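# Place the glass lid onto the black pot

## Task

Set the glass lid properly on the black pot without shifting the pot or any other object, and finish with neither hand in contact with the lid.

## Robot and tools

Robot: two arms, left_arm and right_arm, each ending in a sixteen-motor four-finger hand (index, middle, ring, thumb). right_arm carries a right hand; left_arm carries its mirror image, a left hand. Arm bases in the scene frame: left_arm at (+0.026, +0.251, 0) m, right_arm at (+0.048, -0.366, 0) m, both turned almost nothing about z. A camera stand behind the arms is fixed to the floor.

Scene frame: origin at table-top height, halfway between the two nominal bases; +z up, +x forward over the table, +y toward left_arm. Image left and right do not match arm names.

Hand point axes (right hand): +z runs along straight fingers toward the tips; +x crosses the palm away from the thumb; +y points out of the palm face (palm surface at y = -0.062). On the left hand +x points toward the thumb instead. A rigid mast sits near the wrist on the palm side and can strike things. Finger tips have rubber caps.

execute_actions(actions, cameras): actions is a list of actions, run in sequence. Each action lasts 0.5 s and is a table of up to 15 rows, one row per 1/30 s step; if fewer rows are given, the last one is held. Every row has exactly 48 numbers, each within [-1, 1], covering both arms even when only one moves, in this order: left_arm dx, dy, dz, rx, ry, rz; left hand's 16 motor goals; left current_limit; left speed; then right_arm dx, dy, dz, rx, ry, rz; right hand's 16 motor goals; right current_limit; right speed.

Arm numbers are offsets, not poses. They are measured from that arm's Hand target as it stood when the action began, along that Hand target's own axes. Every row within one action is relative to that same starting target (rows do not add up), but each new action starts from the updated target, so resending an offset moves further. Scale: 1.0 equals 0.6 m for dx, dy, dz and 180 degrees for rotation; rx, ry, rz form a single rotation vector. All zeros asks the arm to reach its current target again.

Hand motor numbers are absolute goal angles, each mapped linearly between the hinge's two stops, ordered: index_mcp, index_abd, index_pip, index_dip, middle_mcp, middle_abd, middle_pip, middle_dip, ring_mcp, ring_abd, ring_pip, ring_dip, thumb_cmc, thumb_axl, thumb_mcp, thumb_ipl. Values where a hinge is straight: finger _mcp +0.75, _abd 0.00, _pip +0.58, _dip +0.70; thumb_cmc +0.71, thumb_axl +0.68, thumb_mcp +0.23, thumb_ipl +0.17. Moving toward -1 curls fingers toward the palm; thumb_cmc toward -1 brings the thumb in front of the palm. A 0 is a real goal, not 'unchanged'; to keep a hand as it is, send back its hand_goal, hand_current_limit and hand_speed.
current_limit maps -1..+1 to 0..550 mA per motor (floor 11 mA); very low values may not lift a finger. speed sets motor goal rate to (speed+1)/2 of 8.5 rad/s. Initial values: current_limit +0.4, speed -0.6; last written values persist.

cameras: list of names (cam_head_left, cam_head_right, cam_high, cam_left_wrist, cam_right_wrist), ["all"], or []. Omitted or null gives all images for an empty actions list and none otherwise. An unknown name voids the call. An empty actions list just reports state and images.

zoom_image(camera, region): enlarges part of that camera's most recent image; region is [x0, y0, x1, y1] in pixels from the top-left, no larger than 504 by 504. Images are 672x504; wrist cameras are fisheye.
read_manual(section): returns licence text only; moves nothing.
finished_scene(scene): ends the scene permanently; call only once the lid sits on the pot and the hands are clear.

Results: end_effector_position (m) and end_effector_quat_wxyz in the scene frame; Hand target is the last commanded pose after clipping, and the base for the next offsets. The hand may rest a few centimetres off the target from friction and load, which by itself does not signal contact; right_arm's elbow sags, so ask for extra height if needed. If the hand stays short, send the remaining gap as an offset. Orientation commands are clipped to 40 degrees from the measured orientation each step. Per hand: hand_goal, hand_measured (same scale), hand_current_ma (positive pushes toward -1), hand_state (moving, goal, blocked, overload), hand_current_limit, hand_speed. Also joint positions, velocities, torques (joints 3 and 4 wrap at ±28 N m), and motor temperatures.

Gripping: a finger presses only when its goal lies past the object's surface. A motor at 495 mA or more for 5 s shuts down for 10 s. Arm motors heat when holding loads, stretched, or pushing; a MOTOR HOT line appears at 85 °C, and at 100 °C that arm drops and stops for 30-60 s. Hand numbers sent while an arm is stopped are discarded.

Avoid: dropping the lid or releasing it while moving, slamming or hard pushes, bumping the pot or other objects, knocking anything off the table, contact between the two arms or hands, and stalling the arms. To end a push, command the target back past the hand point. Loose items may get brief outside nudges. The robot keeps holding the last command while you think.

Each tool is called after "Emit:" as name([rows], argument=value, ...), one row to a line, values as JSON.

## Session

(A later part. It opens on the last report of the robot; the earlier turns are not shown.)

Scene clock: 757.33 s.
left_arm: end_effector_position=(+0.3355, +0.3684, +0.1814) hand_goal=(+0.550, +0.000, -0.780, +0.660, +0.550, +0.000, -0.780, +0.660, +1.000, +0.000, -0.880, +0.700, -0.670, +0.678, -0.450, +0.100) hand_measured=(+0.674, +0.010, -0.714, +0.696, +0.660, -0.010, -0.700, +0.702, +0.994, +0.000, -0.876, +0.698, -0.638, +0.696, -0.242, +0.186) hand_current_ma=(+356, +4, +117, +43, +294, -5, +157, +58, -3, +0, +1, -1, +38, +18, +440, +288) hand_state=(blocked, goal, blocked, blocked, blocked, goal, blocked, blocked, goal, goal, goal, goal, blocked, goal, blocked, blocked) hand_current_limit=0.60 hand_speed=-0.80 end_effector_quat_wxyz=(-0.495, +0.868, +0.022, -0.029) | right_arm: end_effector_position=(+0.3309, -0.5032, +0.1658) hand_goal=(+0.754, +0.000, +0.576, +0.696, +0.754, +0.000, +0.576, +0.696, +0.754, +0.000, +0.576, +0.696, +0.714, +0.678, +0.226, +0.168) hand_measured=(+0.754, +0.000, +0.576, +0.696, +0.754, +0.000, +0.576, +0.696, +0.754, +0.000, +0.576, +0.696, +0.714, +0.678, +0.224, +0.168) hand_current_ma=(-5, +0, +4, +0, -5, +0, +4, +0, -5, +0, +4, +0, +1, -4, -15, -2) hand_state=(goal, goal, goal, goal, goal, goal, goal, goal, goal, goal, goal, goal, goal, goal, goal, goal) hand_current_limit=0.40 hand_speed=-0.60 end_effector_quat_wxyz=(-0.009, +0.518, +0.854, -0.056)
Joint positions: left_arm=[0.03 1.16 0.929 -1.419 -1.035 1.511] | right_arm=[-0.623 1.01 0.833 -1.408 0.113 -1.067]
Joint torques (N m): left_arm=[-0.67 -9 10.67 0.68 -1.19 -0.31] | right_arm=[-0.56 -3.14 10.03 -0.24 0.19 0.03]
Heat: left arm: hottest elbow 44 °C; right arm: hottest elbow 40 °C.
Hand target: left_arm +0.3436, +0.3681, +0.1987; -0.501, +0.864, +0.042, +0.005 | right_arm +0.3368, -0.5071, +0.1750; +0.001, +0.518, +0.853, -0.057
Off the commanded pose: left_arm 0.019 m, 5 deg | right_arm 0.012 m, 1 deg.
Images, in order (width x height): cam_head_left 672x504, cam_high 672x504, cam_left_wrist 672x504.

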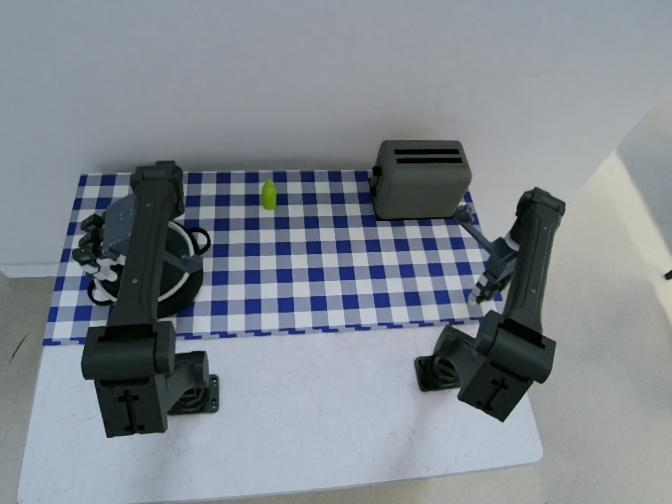

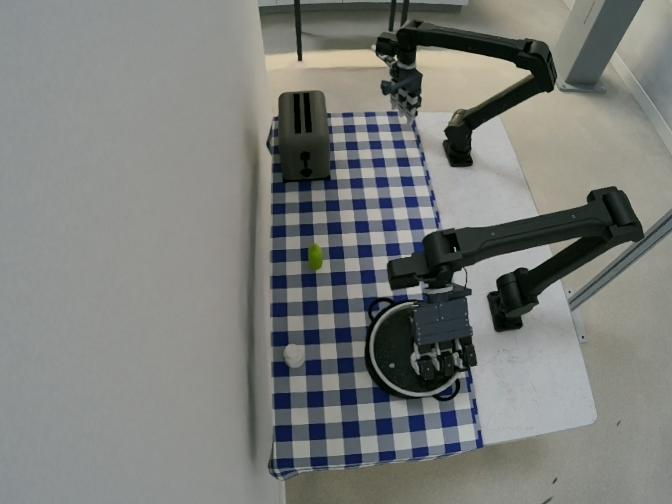

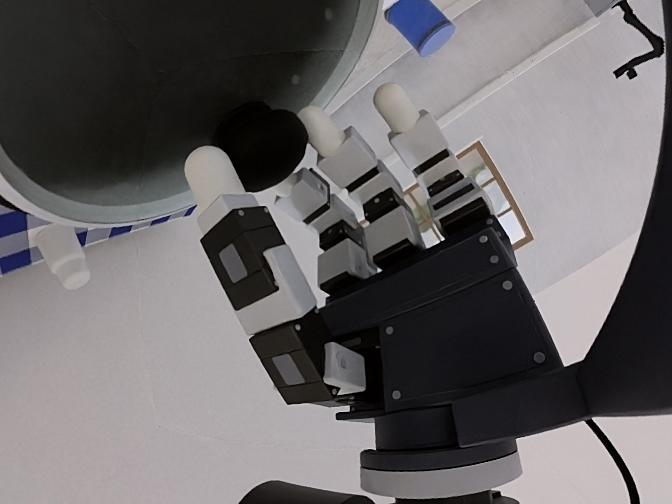

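Emit:
execute_actions([
  [[-0.0065,0.018,-0.015,0.018,0.0044,-0.0077,0.55,0,-0.78,0.66,0.55,0,-0.78,0.66,1,0,-0.88,0.7,-0.67,0.678,-0.45,0.1,0.6,-0.8,0,0,0,0,0,0,0.754,0,0.576,0.696,0.754,0,0.576,0.696,0.754,0,0.576,0.696,0.714,0.678,0.226,0.168,0.4,-0.6]],
], cameras=["cam_head_left","cam_high","cam_left_wrist"])

Emit:
zoom_image(camera="cam_head_left", region=[85, 210, 215, 325])

Emit:
zoom_image(camera="cam_high", region=[360, 290, 470, 405])

Emit:
zoom_image(camera="cam_left_wrist", region=[0, 0, 400, 240])

Scene clock: 853.37 s.
left_arm: end_effector_position=(+0.3359, +0.3556, +0.1818) hand_goal=(+0.550, +0.000, -0.780, +0.660, +0.550, +0.000, -0.780, +0.660, +1.000, +0.000, -0.880, +0.700, -0.670, +0.678, -0.450, +0.100) hand_measured=(+0.672, +0.010, -0.714, +0.696, +0.660, -0.010, -0.700, +0.702, +0.994, +0.000, -0.876, +0.698, -0.640, +0.694, -0.242, +0.186) hand_current_ma=(+353, +4, +118, +43, +294, -5, +157, +58, -3, +0, +1, -1, +33, +17, +440, +288) hand_state=(blocked, goal, blocked, blocked, blocked, goal, blocked, blocked, goal, goal, goal, goal, blocked, goal, blocked, blocked) hand_current_limit=0.60 hand_speed=-0.80 end_effector_quat_wxyz=(-0.518, +0.854, +0.036, -0.004) | right_arm: end_effector_position=(+0.3309, -0.5032, +0.1658) hand_goal=(+0.754, +0.000, +0.576, +0.696, +0.754, +0.000, +0.576, +0.696, +0.754, +0.000, +0.576, +0.696, +0.714, +0.678, +0.226, +0.168) hand_measured=(+0.754, +0.000, +0.576, +0.696, +0.754, +0.000, +0.576, +0.696, +0.754, +0.000, +0.576, +0.696, +0.714, +0.678, +0.224, +0.168) hand_current_ma=(-5, +0, +4, +0, -5, +0, +4, +0, -5, +0, +4, +0, +1, -4, -15, -2) hand_state=(goal, goal, goal, goal, goal, goal, goal, goal, goal, goal, goal, goal, goal, goal, goal, goal) hand_current_limit=0.40 hand_speed=-0.60 end_effector_quat_wxyz=(-0.009, +0.518, +0.854, -0.056)
Joint positions: left_arm=[-0.044 1.159 0.907 -1.484 -1.083 1.349] | right_arm=[-0.623 1.01 0.833 -1.408 0.113 -1.067]
Joint torques (N m): left_arm=[-0.73 -7.24 10.39 -0.14 -1.34 -0.37] | right_arm=[-0.5 -3.25 10 -0.23 0.2 0.03]
Motor temperatures (°C): left_arm=[28 35 42 29 37 30] | right_arm=[30 31 41 31 28 28]
Heat: left arm: hottest elbow 42 °C; right arm: hottest elbow 41 °C.
Hand target: left_arm +0.3409, +0.3548, +0.1937; -0.526, +0.849, +0.050, +0.016 | right_arm +0.3368, -0.5071, +0.1750; +0.001, +0.518, +0.853, -0.057
Off the commanded pose: left_arm 0.013 m, 3 deg | right_arm 0.012 m, 1 deg.
Images, in order (width x height): cam_head_left 672x504, cam_high 672x504, cam_left_wrist 672x504.

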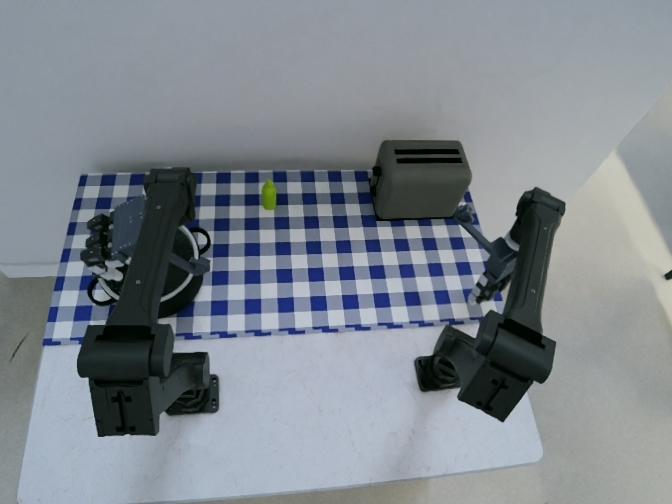

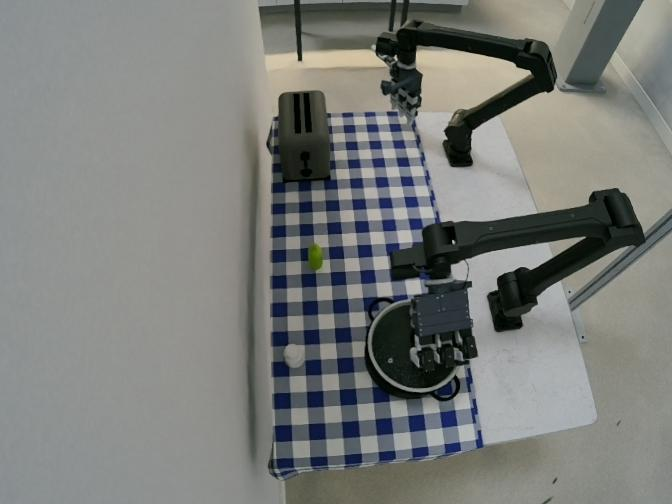

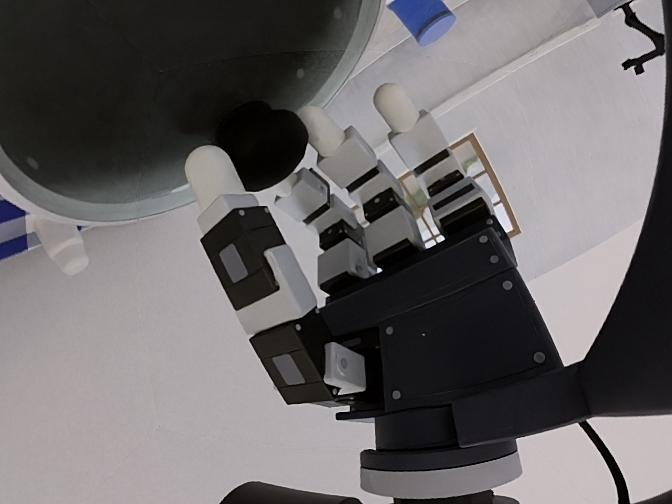

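Scaled by 3.877 from the camera's 672x504 image, which has a finer 960x720 frame.

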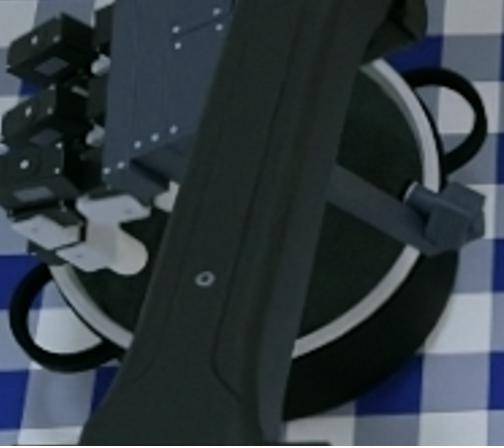

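Scaled by 4.383 from the camera's 672x504 image, which has a finer 960x720 frame.

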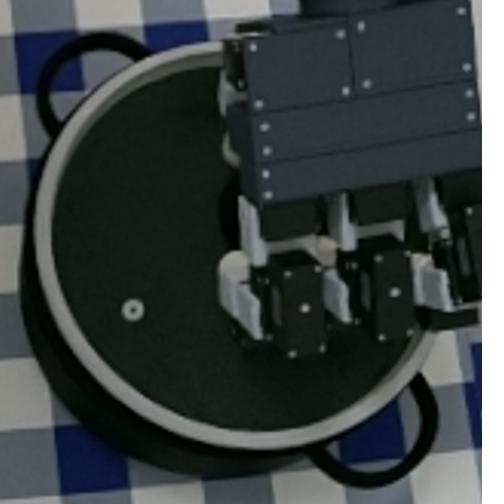

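Scaled by 1.260 from the camera's 672x504 image, which has a finer 960x720 frame.

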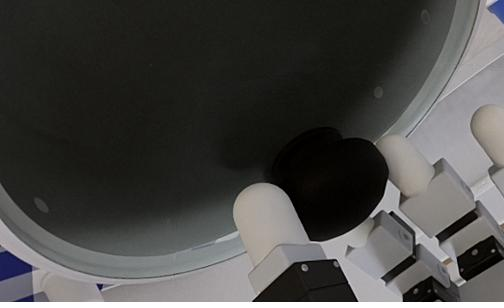

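Emit:
execute_actions([
  [[-0.0068,0.0188,0.0062,0,0,0,0.55,0,-0.78,0.66,0.55,0,-0.78,0.66,1,0,-0.88,0.7,-0.67,0.678,-0.45,0.1,0.6,-0.8,0,0,0,0,0,0,0.754,0,0.576,0.696,0.754,0,0.576,0.696,0.754,0,0.576,0.696,0.714,0.678,0.226,0.168,0.4,-0.6]],
], cameras=["cam_head_left","cam_high","cam_left_wrist"])

Emit:
zoom_image(camera="cam_head_left", region=[85, 210, 215, 325])

Emit:
zoom_image(camera="cam_high", region=[360, 290, 470, 405])

Emit:
zoom_image(camera="cam_left_wrist", region=[0, 0, 400, 240])

Scene clock: 874.87 s.
left_arm: end_effector_position=(+0.3352, +0.3562, +0.1775) hand_goal=(+0.550, +0.000, -0.780, +0.660, +0.550, +0.000, -0.780, +0.660, +1.000, +0.000, -0.880, +0.700, -0.670, +0.678, -0.450, +0.100) hand_measured=(+0.672, +0.012, -0.712, +0.696, +0.660, -0.010, -0.700, +0.702, +0.994, +0.000, -0.876, +0.698, -0.640, +0.694, -0.242, +0.186) hand_current_ma=(+352, +5, +124, +43, +294, -5, +157, +58, -3, +0, +1, -1, +34, +17, +440, +288) hand_state=(blocked, goal, blocked, blocked, blocked, goal, blocked, blocked, goal, goal, goal, goal, blocked, goal, blocked, blocked) hand_current_limit=0.60 hand_speed=-0.80 end_effector_quat_wxyz=(-0.523, +0.851, +0.047, +0.003) | right_arm: end_effector_position=(+0.3309, -0.5032, +0.1658) hand_goal=(+0.754, +0.000, +0.576, +0.696, +0.754, +0.000, +0.576, +0.696, +0.754, +0.000, +0.576, +0.696, +0.714, +0.678, +0.226, +0.168) hand_measured=(+0.754, +0.000, +0.576, +0.696, +0.754, +0.000, +0.576, +0.696, +0.754, +0.000, +0.576, +0.696, +0.714, +0.678, +0.224, +0.168) hand_current_ma=(-5, +0, +4, +0, -5, +0, +4, +0, -5, +0, +4, +0, +1, -4, -15, -2) hand_state=(goal, goal, goal, goal, goal, goal, goal, goal, goal, goal, goal, goal, goal, goal, goal, goal) hand_current_limit=0.40 hand_speed=-0.60 end_effector_quat_wxyz=(-0.009, +0.518, +0.854, -0.056)
Joint positions: left_arm=[-0.049 1.159 0.89 -1.481 -1.092 1.31] | right_arm=[-0.623 1.01 0.833 -1.408 0.113 -1.067]
Joint torques (N m): left_arm=[-0.97 -6.77 9.26 0.12 -1 -0.24] | right_arm=[-0.56 -3.14 10.02 -0.25 0.2 0.02]
Heat: left arm: hottest elbow 43 °C; right arm: hottest elbow 41 °C.
Hand target: left_arm +0.3378, +0.3528, +0.1816; -0.526, +0.849, +0.050, +0.016 | right_arm +0.3368, -0.5071, +0.1750; +0.001, +0.518, +0.853, -0.057
Off the commanded pose: left_arm 0.006 m, 2 deg | right_arm 0.012 m, 1 deg.
Images, in order (width x height): cam_head_left 672x504, cam_high 672x504, cam_left_wrist 672x504.

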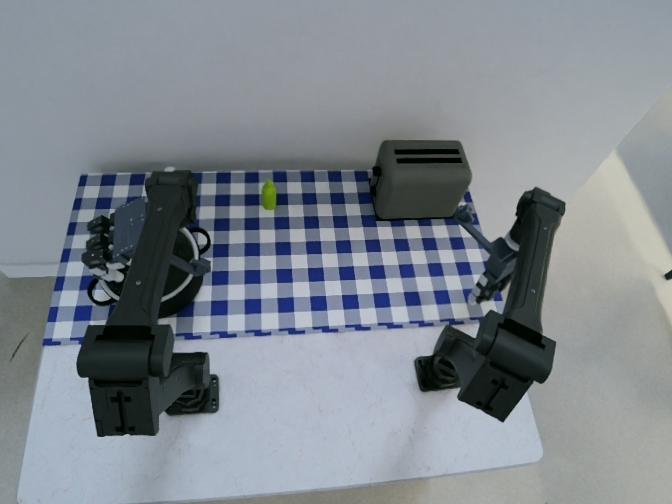

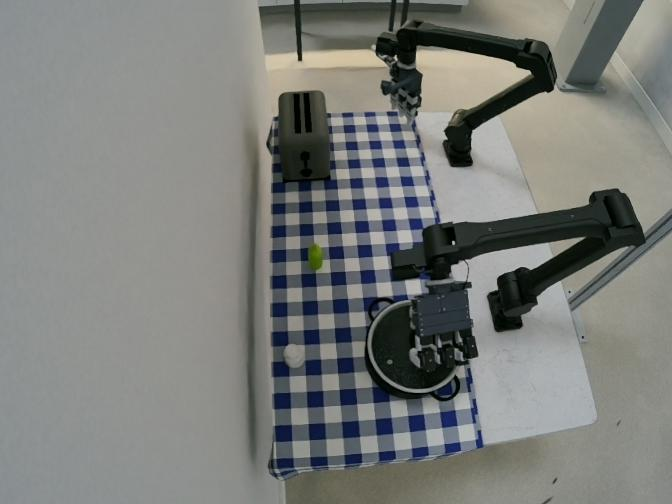

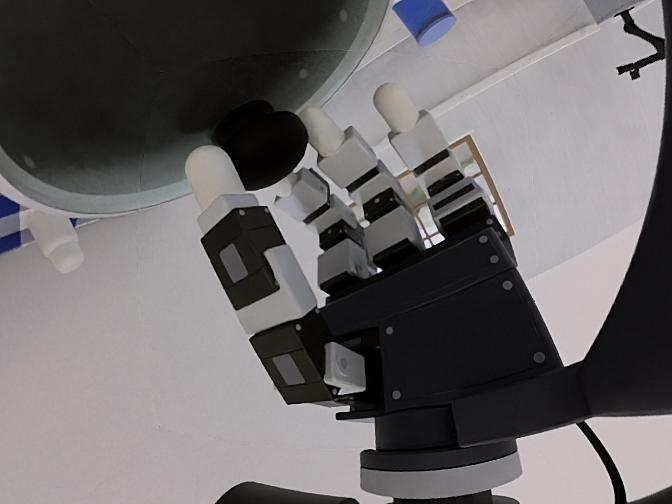

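Scaled by 3.877 from the camera's 672x504 image, which has a finer 960x720 frame.

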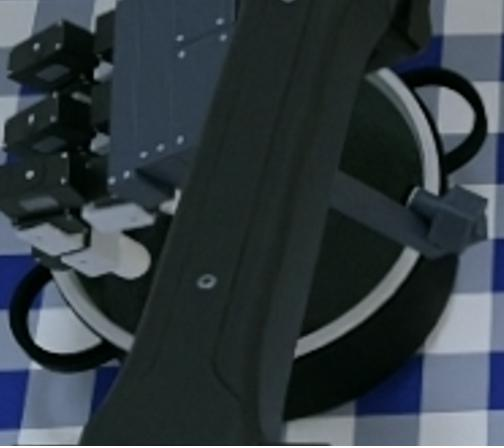

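Scaled by 4.383 from the camera's 672x504 image, which has a finer 960x720 frame.

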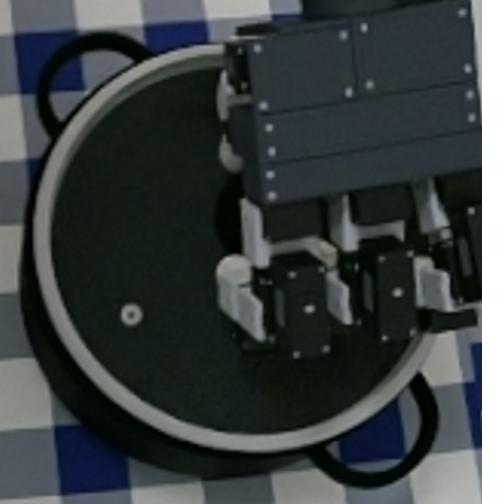

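Scaled by 1.260 from the camera's 672x504 image, which has a finer 960x720 frame.

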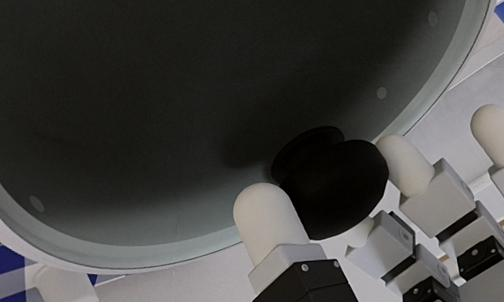

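Emit:
execute_actions([
  [[0.0075,-0.0088,-0.0032,-0.006,-0.0091,0.0158,0.55,0,-0.78,0.66,0.55,0,-0.78,0.66,1,0,-0.88,0.7,-0.67,0.678,-0.45,0.1,0.6,-0.8,0,0,0,0,0,0,0.754,0,0.576,0.696,0.754,0,0.576,0.696,0.754,0,0.576,0.696,0.714,0.678,0.226,0.168,0.4,-0.6]],
  [[0,0.0176,0.0094,0,0,0,0.55,0,-0.78,0.66,0.55,0,-0.78,0.66,1,0,-0.88,0.7,-0.67,0.678,-0.45,0.1,0.6,-0.8,0,0,0,0,0,0,0.754,0,0.576,0.696,0.754,0,0.576,0.696,0.754,0,0.576,0.696,0.714,0.678,0.226,0.168,0.4,-0.6]],
], cameras=["cam_head_left","cam_high","cam_left_wrist"])

Emit:
zoom_image(camera="cam_head_left", region=[85, 210, 215, 325])

Emit:
zoom_image(camera="cam_high", region=[360, 290, 470, 405])

Emit:
zoom_image(camera="cam_left_wrist", region=[0, 0, 400, 240])

Scene clock: 893.50 s.
left_arm: end_effector_position=(+0.3347, +0.3553, +0.1723) hand_goal=(+0.550, +0.000, -0.780, +0.660, +0.550, +0.000, -0.780, +0.660, +1.000, +0.000, -0.880, +0.700, -0.670, +0.678, -0.450, +0.100) hand_measured=(+0.672, +0.012, -0.708, +0.696, +0.660, -0.010, -0.700, +0.702, +0.992, +0.000, -0.876, +0.698, -0.640, +0.694, -0.242, +0.186) hand_current_ma=(+348, +6, +132, +45, +294, -5, +157, +58, -3, +0, +1, -1, +33, +17, +440, +288) hand_state=(blocked, goal, blocked, blocked, blocked, goal, blocked, blocked, goal, goal, goal, goal, blocked, goal, blocked, blocked) hand_current_limit=0.60 hand_speed=-0.80 end_effector_quat_wxyz=(-0.521, +0.853, +0.041, -0.007) | right_arm: end_effector_position=(+0.3309, -0.5032, +0.1658) hand_goal=(+0.754, +0.000, +0.576, +0.696, +0.754, +0.000, +0.576, +0.696, +0.754, +0.000, +0.576, +0.696, +0.714, +0.678, +0.226, +0.168) hand_measured=(+0.754, +0.000, +0.576, +0.696, +0.754, +0.000, +0.576, +0.696, +0.754, +0.000, +0.576, +0.696, +0.714, +0.678, +0.224, +0.168) hand_current_ma=(-5, +0, +4, +0, -5, +0, +4, +0, -5, +0, +4, +0, +1, -4, -15, -2) hand_state=(goal, goal, goal, goal, goal, goal, goal, goal, goal, goal, goal, goal, goal, goal, goal, goal) hand_current_limit=0.40 hand_speed=-0.60 end_effector_quat_wxyz=(-0.009, +0.518, +0.854, -0.056)
Joint positions: left_arm=[-0.049 1.176 0.891 -1.487 -1.086 1.31] | right_arm=[-0.623 1.01 0.833 -1.408 0.113 -1.067]
Joint torques (N m): left_arm=[0.5 -4.54 11.38 0.17 -0.4 0.14] | right_arm=[-0.38 -3.25 10.02 -0.27 0.19 0.02]
Heat: left arm: hottest elbow 43 °C; right arm: hottest elbow 41 °C.
Hand target: left_arm +0.3420, +0.3538, +0.1755; -0.517, +0.855, +0.036, -0.009 | right_arm +0.3368, -0.5071, +0.1750; +0.001, +0.518, +0.853, -0.057
Off the commanded pose: left_arm 0.008 m, 1 deg | right_arm 0.012 m, 1 deg.
Images, in order (width x height): cam_head_left 672x504, cam_high 672x504, cam_left_wrist 672x504.

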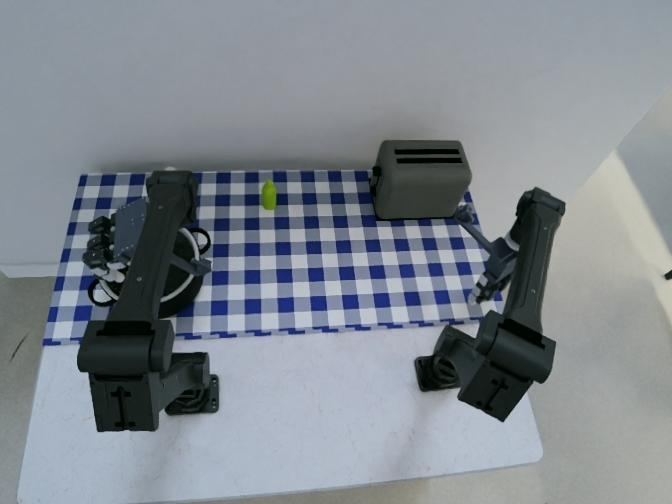

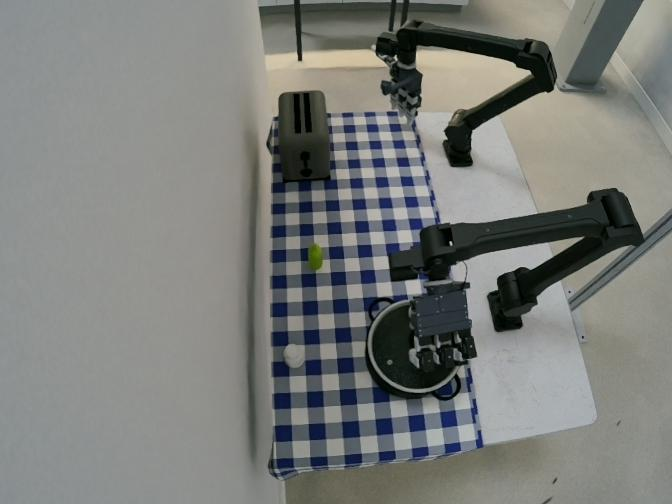

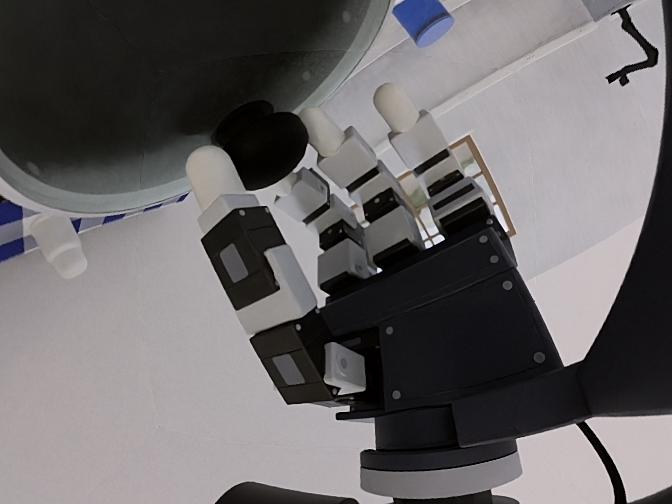

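Scaled by 3.877 from the camera's 672x504 image, which has a finer 960x720 frame.

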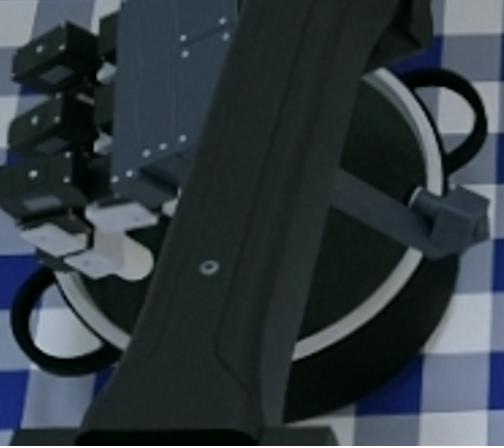

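Scaled by 4.383 from the camera's 672x504 image, which has a finer 960x720 frame.

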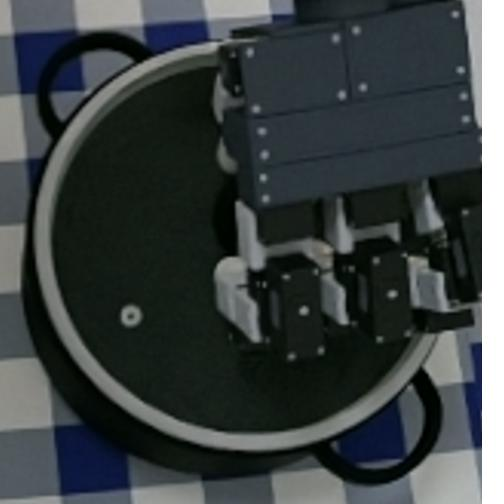

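Scaled by 1.260 from the camera's 672x504 image, which has a finer 960x720 frame.

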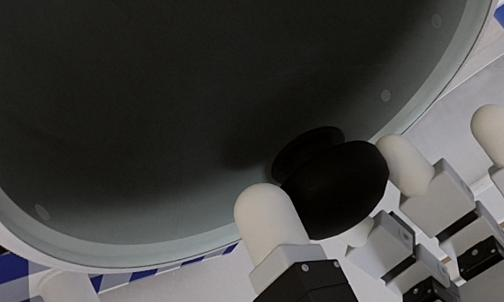

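Emit:
execute_actions([
  [[0,0,0,0,0,0,0.7,0,-0.74,0.7,0.7,0,-0.74,0.7,1,0,-0.88,0.7,-0.67,0.678,-0.22,0.168,0.6,-0.9,0,0,0,0,0,0,0.754,0,0.576,0.696,0.754,0,0.576,0.696,0.754,0,0.576,0.696,0.714,0.678,0.226,0.168,0.4,-0.6]],
  [[0,0,0,0,0,0,0.8,0,-0.74,0.7,0.8,0,-0.74,0.7,1,0,-0.88,0.7,-0.67,0.678,-0.12,0.168,0.6,-0.9,0,0,0,0,0,0,0.754,0,0.576,0.696,0.754,0,0.576,0.696,0.754,0,0.576,0.696,0.714,0.678,0.226,0.168,0.4,-0.6]],
], cameras=["cam_head_left","cam_high","cam_left_wrist"])

Emit:
zoom_image(camera="cam_high", region=[360, 290, 470, 405])

Emit:
zoom_image(camera="cam_left_wrist", region=[0, 0, 400, 240])

Scene clock: 911.17 s.
left_arm: end_effector_position=(+0.3342, +0.3544, +0.1706) hand_goal=(+0.800, +0.000, -0.740, +0.700, +0.800, +0.000, -0.740, +0.700, +1.000, +0.000, -0.880, +0.700, -0.670, +0.678, -0.120, +0.168) hand_measured=(+0.782, +0.004, -0.736, +0.702, +0.782, -0.002, -0.736, +0.704, +0.992, +0.000, -0.876, +0.698, -0.666, +0.680, -0.122, +0.170) hand_current_ma=(-15, +1, +1, +1, -15, -1, +2, +1, -3, +0, +1, -1, +1, +1, -1, +1) hand_state=(goal, goal, goal, goal, goal, goal, goal, goal, goal, goal, goal, goal, goal, goal, goal, goal) hand_current_limit=0.60 hand_speed=-0.90 end_effector_quat_wxyz=(-0.519, +0.854, +0.037, -0.011) | right_arm: end_effector_position=(+0.3309, -0.5032, +0.1658) hand_goal=(+0.754, +0.000, +0.576, +0.696, +0.754, +0.000, +0.576, +0.696, +0.754, +0.000, +0.576, +0.696, +0.714, +0.678, +0.226, +0.168) hand_measured=(+0.754, +0.000, +0.576, +0.696, +0.754, +0.000, +0.576, +0.696, +0.754, +0.000, +0.576, +0.696, +0.714, +0.678, +0.224, +0.168) hand_current_ma=(-5, +0, +4, +0, -5, +0, +4, +0, -5, +0, +4, +0, +1, -4, -15, -2) hand_state=(goal, goal, goal, goal, goal, goal, goal, goal, goal, goal, goal, goal, goal, goal, goal, goal) hand_current_limit=0.40 hand_speed=-0.60 end_effector_quat_wxyz=(-0.009, +0.518, +0.854, -0.056)
Joint positions: left_arm=[-0.049 1.179 0.891 -1.485 -1.081 1.32] | right_arm=[-0.623 1.01 0.833 -1.408 0.113 -1.067]
Joint torques (N m): left_arm=[0.21 -4.72 11.4 0.2 -0.6 0.06] | right_arm=[-0.5 -3.14 10 -0.25 0.18 0.02]
Heat: left arm: hottest elbow 44 °C; right arm: hottest elbow 41 °C.
Hand target: left_arm +0.3421, +0.3538, +0.1755; -0.517, +0.855, +0.036, -0.008 | right_arm +0.3368, -0.5071, +0.1750; +0.001, +0.518, +0.853, -0.057
Off the commanded pose: left_arm 0.009 m, 0 deg | right_arm 0.012 m, 1 deg.
Images, in order (width x height): cam_head_left 672x504, cam_high 672x504, cam_left_wrist 672x504.

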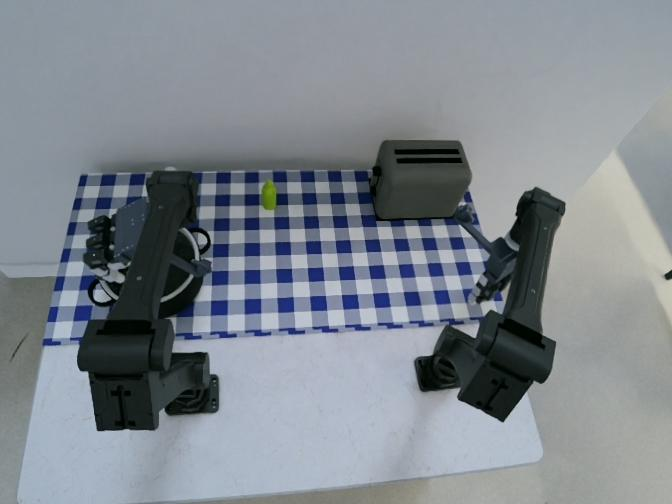

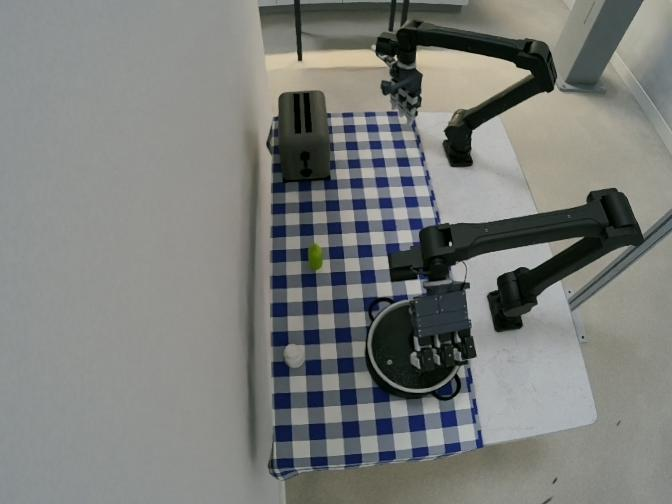

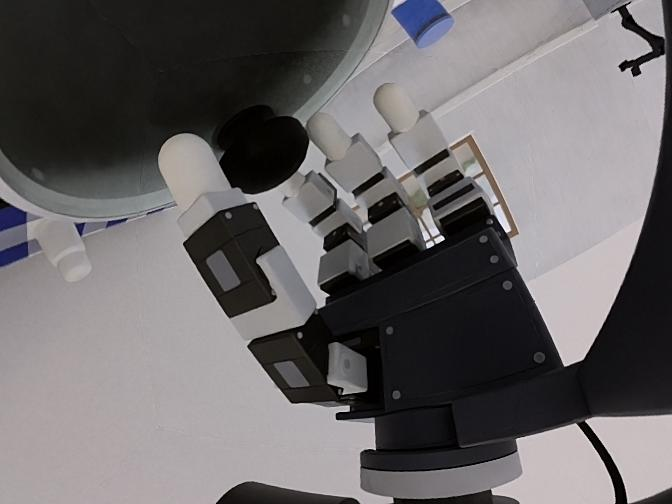

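Scaled by 4.383 from the camera's 672x504 image, which has a finer 960x720 frame.

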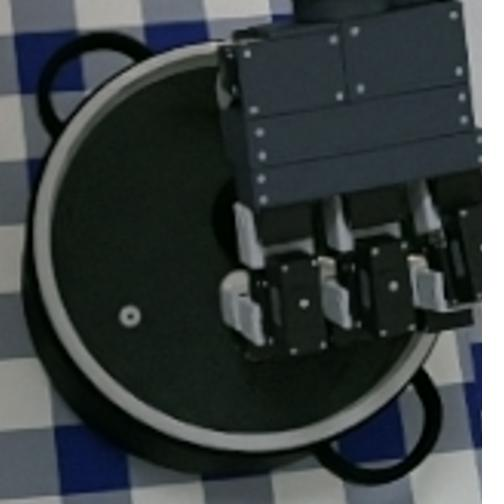

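Scaled by 1.260 from the camera's 672x504 image, which has a finer 960x720 frame.

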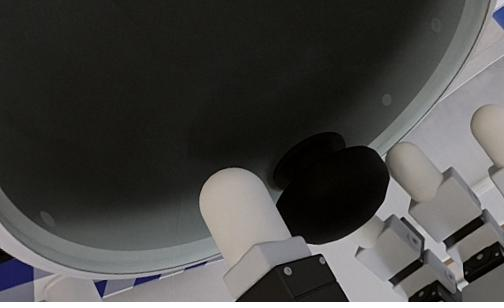

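Emit:
execute_actions([
  [[0,0,0,0,0,0,0.96,0,-0.74,0.7,0.96,0,-0.74,0.7,1,0,-0.88,0.7,-0.67,0.678,0.05,0.168,0.4,-0.8,0,0,0,0,0,0,0.754,0,0.576,0.696,0.754,0,0.576,0.696,0.754,0,0.576,0.696,0.714,0.678,0.226,0.168,0.4,-0.6]],
  [[0,-0.044,-0.024,0,0,0,0.96,0,-0.74,0.7,0.96,0,-0.74,0.7,1,0,-0.88,0.7,-0.67,0.678,0.05,0.168,0.4,-0.8,0,0,0,0,0,0,0.754,0,0.576,0.696,0.754,0,0.576,0.696,0.754,0,0.576,0.696,0.714,0.678,0.226,0.168,0.4,-0.6]],
  [[0,-0.12,-0.065,0,0,0,0.96,0,-0.74,0.7,0.96,0,-0.74,0.7,1,0,-0.88,0.7,-0.67,0.678,0.05,0.168,0.4,-0.8,0,0,0,0,0,0,0.754,0,0.576,0.696,0.754,0,0.576,0.696,0.754,0,0.576,0.696,0.714,0.678,0.226,0.168,0.4,-0.6]],
], cameras=["cam_head_left","cam_high","cam_left_wrist"])

Emit:
zoom_image(camera="cam_high", region=[350, 280, 480, 410])

Emit:
zoom_image(camera="cam_left_wrist", region=[0, 0, 400, 240])

Emit:
zoom_image(camera="cam_head_left", region=[85, 210, 215, 325])

Scene clock: 928.70 s.
left_arm: end_effector_position=(+0.3302, +0.3504, +0.2696) hand_goal=(+0.960, +0.000, -0.740, +0.700, +0.960, +0.000, -0.740, +0.700, +1.000, +0.000, -0.880, +0.700, -0.670, +0.678, +0.050, +0.168) hand_measured=(+0.944, +0.004, -0.736, +0.702, +0.944, -0.002, -0.736, +0.704, +0.992, +0.000, -0.876, +0.698, -0.668, +0.680, +0.046, +0.170) hand_current_ma=(-13, +1, +1, +1, -14, -1, +1, +1, -3, +0, +1, -1, +1, +1, -2, +1) hand_state=(goal, goal, goal, goal, goal, goal, goal, goal, goal, goal, goal, goal, goal, goal, goal, goal) hand_current_limit=0.40 hand_speed=-0.80 end_effector_quat_wxyz=(-0.510, +0.860, +0.015, +0.005) | right_arm: end_effector_position=(+0.3309, -0.5032, +0.1658) hand_goal=(+0.754, +0.000, +0.576, +0.696, +0.754, +0.000, +0.576, +0.696, +0.754, +0.000, +0.576, +0.696, +0.714, +0.678, +0.226, +0.168) hand_measured=(+0.754, +0.000, +0.576, +0.696, +0.754, +0.000, +0.576, +0.696, +0.754, +0.000, +0.576, +0.696, +0.714, +0.678, +0.224, +0.168) hand_current_ma=(-5, +0, +4, +0, -5, +0, +4, +0, -5, +0, +4, +0, +1, -4, -15, -2) hand_state=(goal, goal, goal, goal, goal, goal, goal, goal, goal, goal, goal, goal, goal, goal, goal, goal) hand_current_limit=0.40 hand_speed=-0.60 end_effector_quat_wxyz=(-0.009, +0.518, +0.854, -0.056)
Joint positions: left_arm=[-0.049 1.086 1.095 -1.673 -1.068 1.438] | right_arm=[-0.623 1.01 0.833 -1.408 0.113 -1.067]
Joint torques (N m): left_arm=[1.03 -4.01 14.63 -0.14 -0.6 0.05] | right_arm=[-0.32 -3.25 9.95 -0.25 0.19 0.02]
Heat: left arm: hottest elbow 45 °C; right arm: hottest elbow 41 °C.
Hand target: left_arm +0.3396, +0.3521, +0.2874; -0.517, +0.855, +0.036, -0.008 | right_arm +0.3368, -0.5071, +0.1750; +0.001, +0.518, +0.853, -0.057
Off the commanded pose: left_arm 0.020 m, 3 deg | right_arm 0.012 m, 1 deg.
joint sent to its limit (left arm) — joint 4 (wrist pitch), lower limit. The joint targets are off in orientation, not in position.
Images, in order (width x height): cam_head_left 672x504, cam_high 672x504, cam_left_wrist 672x504.

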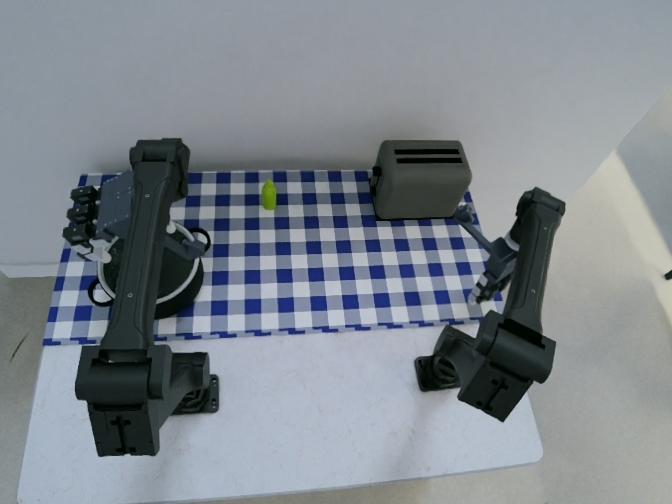

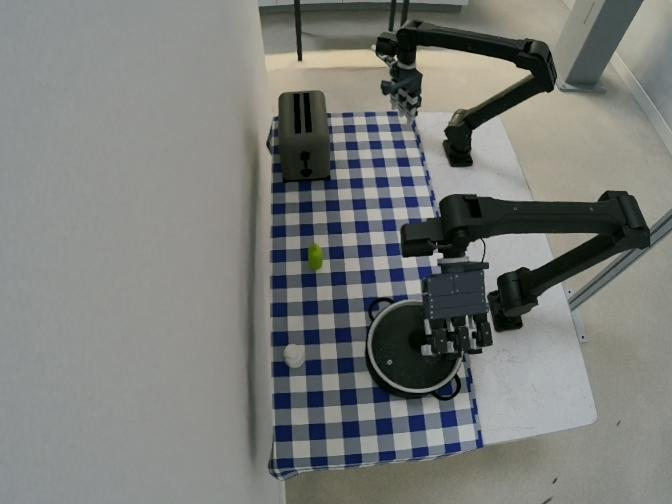

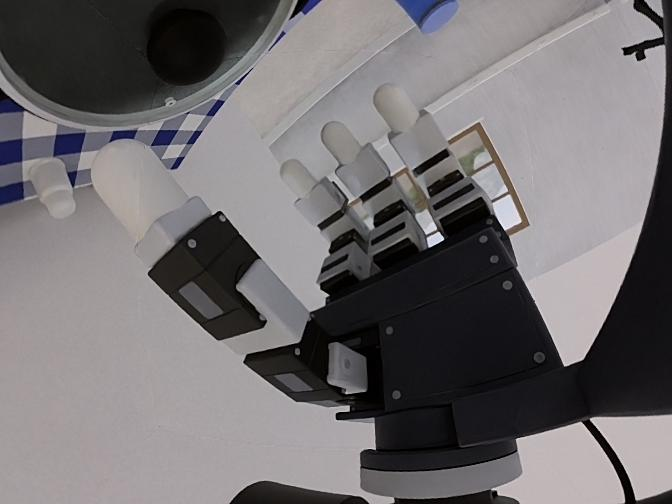

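Scaled by 3.877 from the camera's 672x504 image, which has a finer 960x720 frame.

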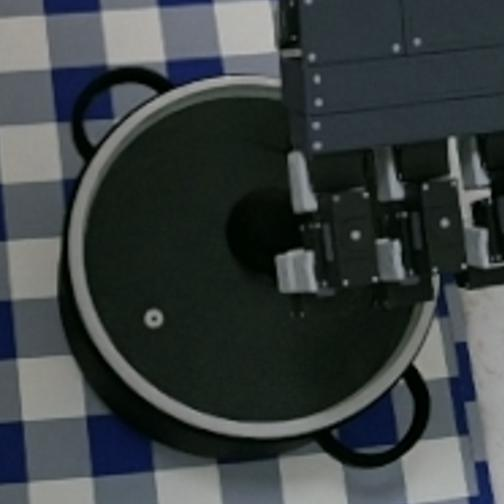

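Scaled by 1.260 from the camera's 672x504 image, which has a finer 960x720 frame.

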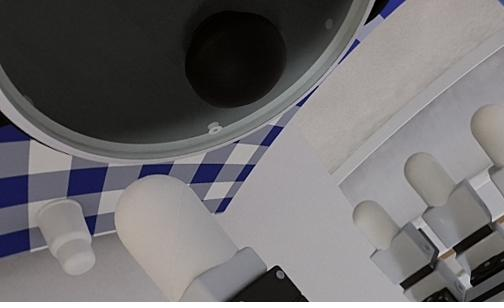

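Scaled by 3.877 from the camera's 672x504 image, which has a finer 960x720 frame.

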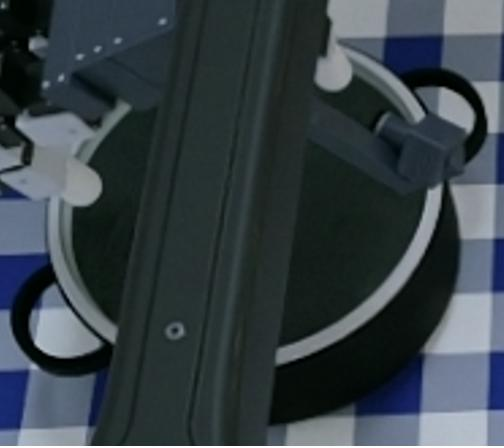

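Emit:
execute_actions([
  [[-0.009,0.05,-0.115,0,0,0,0.96,0,-0.74,0.7,0.96,0,-0.74,0.7,1,0,-0.88,0.7,-0.67,0.678,0.05,0.168,0.4,-0.8,0,0,0,0,0,0,0.754,0,0.576,0.696,0.754,0,0.576,0.696,0.754,0,0.576,0.696,0.714,0.678,0.226,0.168,0.4,-0.6]],
  [[-0.009,0.05,-0.115,0,0,0,0.96,0,-0.74,0.7,0.96,0,-0.74,0.7,1,0,-0.88,0.7,-0.67,0.678,0.05,0.168,0.4,-0.8,0,0,0,0,0,0,0.754,0,0.576,0.696,0.754,0,0.576,0.696,0.754,0,0.576,0.696,0.714,0.678,0.226,0.168,0.4,-0.6]],
], cameras=["cam_head_left","cam_high","cam_left_wrist"])

Emit:
zoom_image(camera="cam_high", region=[350, 280, 480, 410])

Emit:
zoom_image(camera="cam_left_wrist", region=[0, 0, 400, 300])

Emit:
zoom_image(camera="cam_head_left", region=[85, 205, 215, 325])

Scene clock: 948.43 s.
left_arm: end_effector_position=(+0.3312, +0.2103, +0.2730) hand_goal=(+0.960, +0.000, -0.740, +0.700, +0.960, +0.000, -0.740, +0.700, +1.000, +0.000, -0.880, +0.700, -0.670, +0.678, +0.050, +0.168) hand_measured=(+0.946, +0.002, -0.738, +0.702, +0.946, -0.002, -0.736, +0.704, +0.992, +0.000, -0.876, +0.698, -0.668, +0.680, +0.046, +0.170) hand_current_ma=(-10, +1, +1, +1, -10, -1, +1, +1, -3, +0, +1, -1, +1, +1, -1, +0) hand_state=(goal, goal, goal, goal, goal, goal, goal, goal, goal, goal, goal, goal, goal, goal, goal, goal) hand_current_limit=0.40 hand_speed=-0.80 end_effector_quat_wxyz=(-0.412, +0.898, -0.091, +0.123) | right_arm: end_effector_position=(+0.3309, -0.5032, +0.1658) hand_goal=(+0.754, +0.000, +0.576, +0.696, +0.754, +0.000, +0.576, +0.696, +0.754, +0.000, +0.576, +0.696, +0.714, +0.678, +0.226, +0.168) hand_measured=(+0.754, +0.000, +0.576, +0.696, +0.754, +0.000, +0.576, +0.696, +0.754, +0.000, +0.576, +0.696, +0.714, +0.678, +0.224, +0.168) hand_current_ma=(-5, +0, +4, +0, -5, +0, +4, +0, -5, +0, +4, +0, +1, -4, -15, -2) hand_state=(goal, goal, goal, goal, goal, goal, goal, goal, goal, goal, goal, goal, goal, goal, goal, goal) hand_current_limit=0.40 hand_speed=-0.60 end_effector_quat_wxyz=(-0.009, +0.518, +0.854, -0.056)
Joint positions: left_arm=[-0.418 1.018 1.095 -1.674 -0.888 1.348] | right_arm=[-0.623 1.01 0.833 -1.408 0.113 -1.067]
Joint torques (N m): left_arm=[-0.85 -4.6 14.67 -0.01 -0.48 -0.22] | right_arm=[-0.56 -3.02 10.03 -0.23 0.19 0.02]
Heat: left arm: hottest elbow 45 °C; right arm: hottest elbow 41 °C.
Hand target: left_arm +0.3391, +0.2017, +0.2982; -0.517, +0.855, +0.036, -0.008 | right_arm +0.3368, -0.5071, +0.1750; +0.001, +0.518, +0.853, -0.057
Off the commanded pose: left_arm 0.028 m, 25 deg | right_arm 0.012 m, 1 deg.
joint sent to its limit (left arm) — joint 4 (wrist pitch), lower limit. The joint targets are off in orientation, not in position.
Images, in order (width x height): cam_head_left 672x504, cam_high 672x504, cam_left_wrist 672x504.

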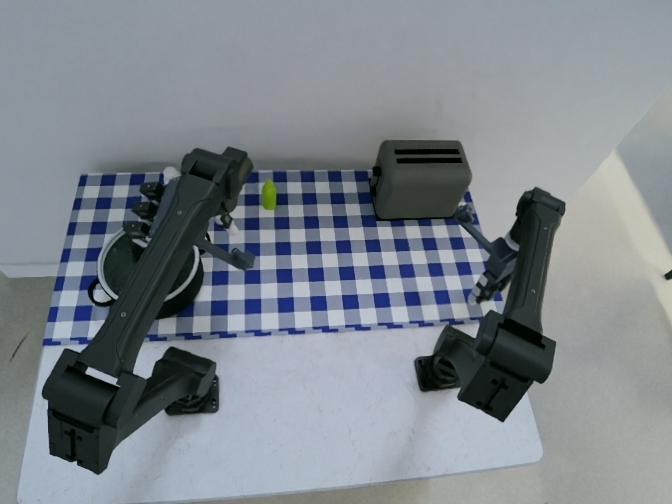

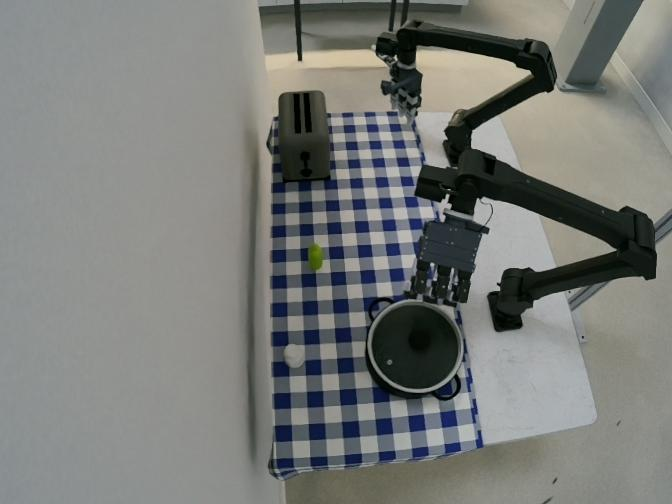

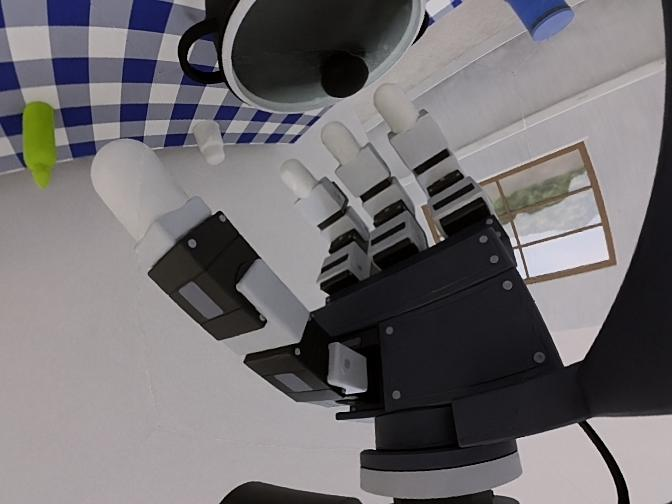

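Scaled by 3.877 from the camera's 672x504 image, which has a finer 960x720 frame.

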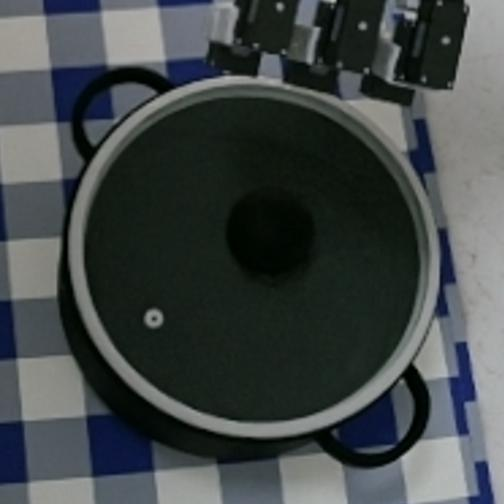

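Scaled by 1.260 from the camera's 672x504 image, which has a finer 960x720 frame.

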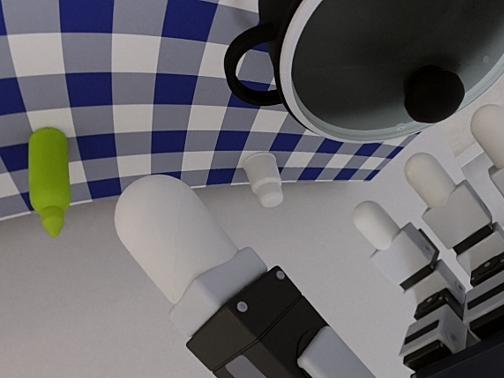

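Scaled by 3.877 from the camera's 672x504 image, which has a finer 960x720 frame.

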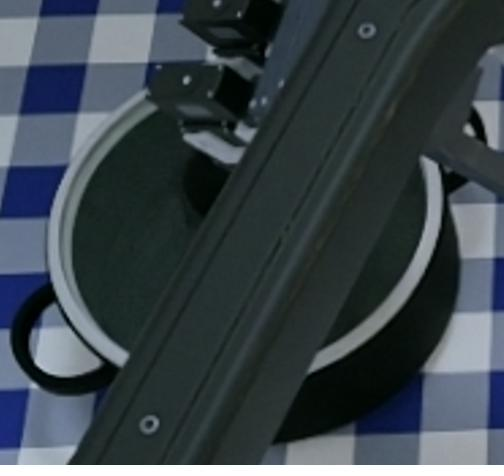

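Emit:
zoom_image(camera="cam_left_wrist", region=[160, 0, 440, 130])

Emit:
zoom_image(camera="cam_high", region=[360, 290, 420, 350])

Emit:
zoom_image(camera="cam_high", region=[410, 340, 470, 400])

Scaled by 1.800 from the camera's 672x504 image, which has a finer 960x720 frame.

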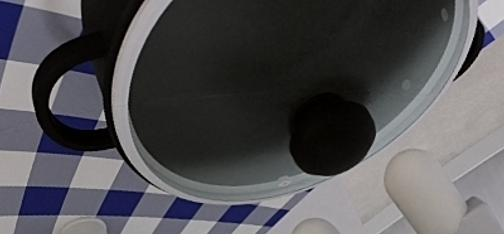

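Scaled by 8.400 from the camera's 672x504 image, which has a finer 960x720 frame.

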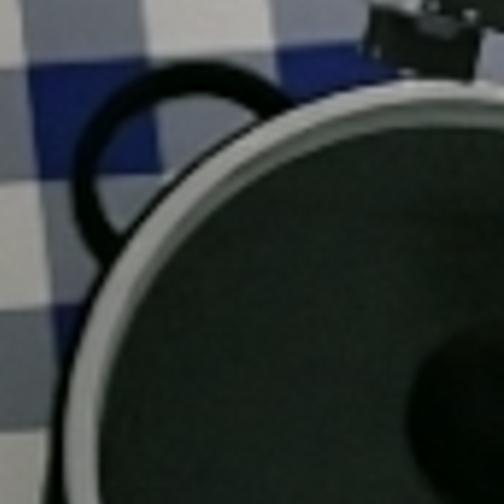

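Scaled by 8.400 from the camera's 672x504 image, which has a finer 960x720 frame.

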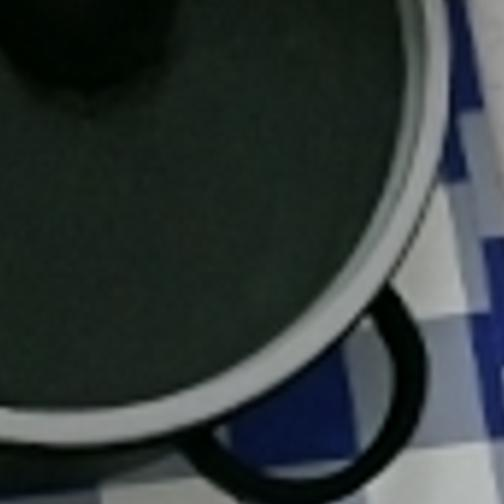

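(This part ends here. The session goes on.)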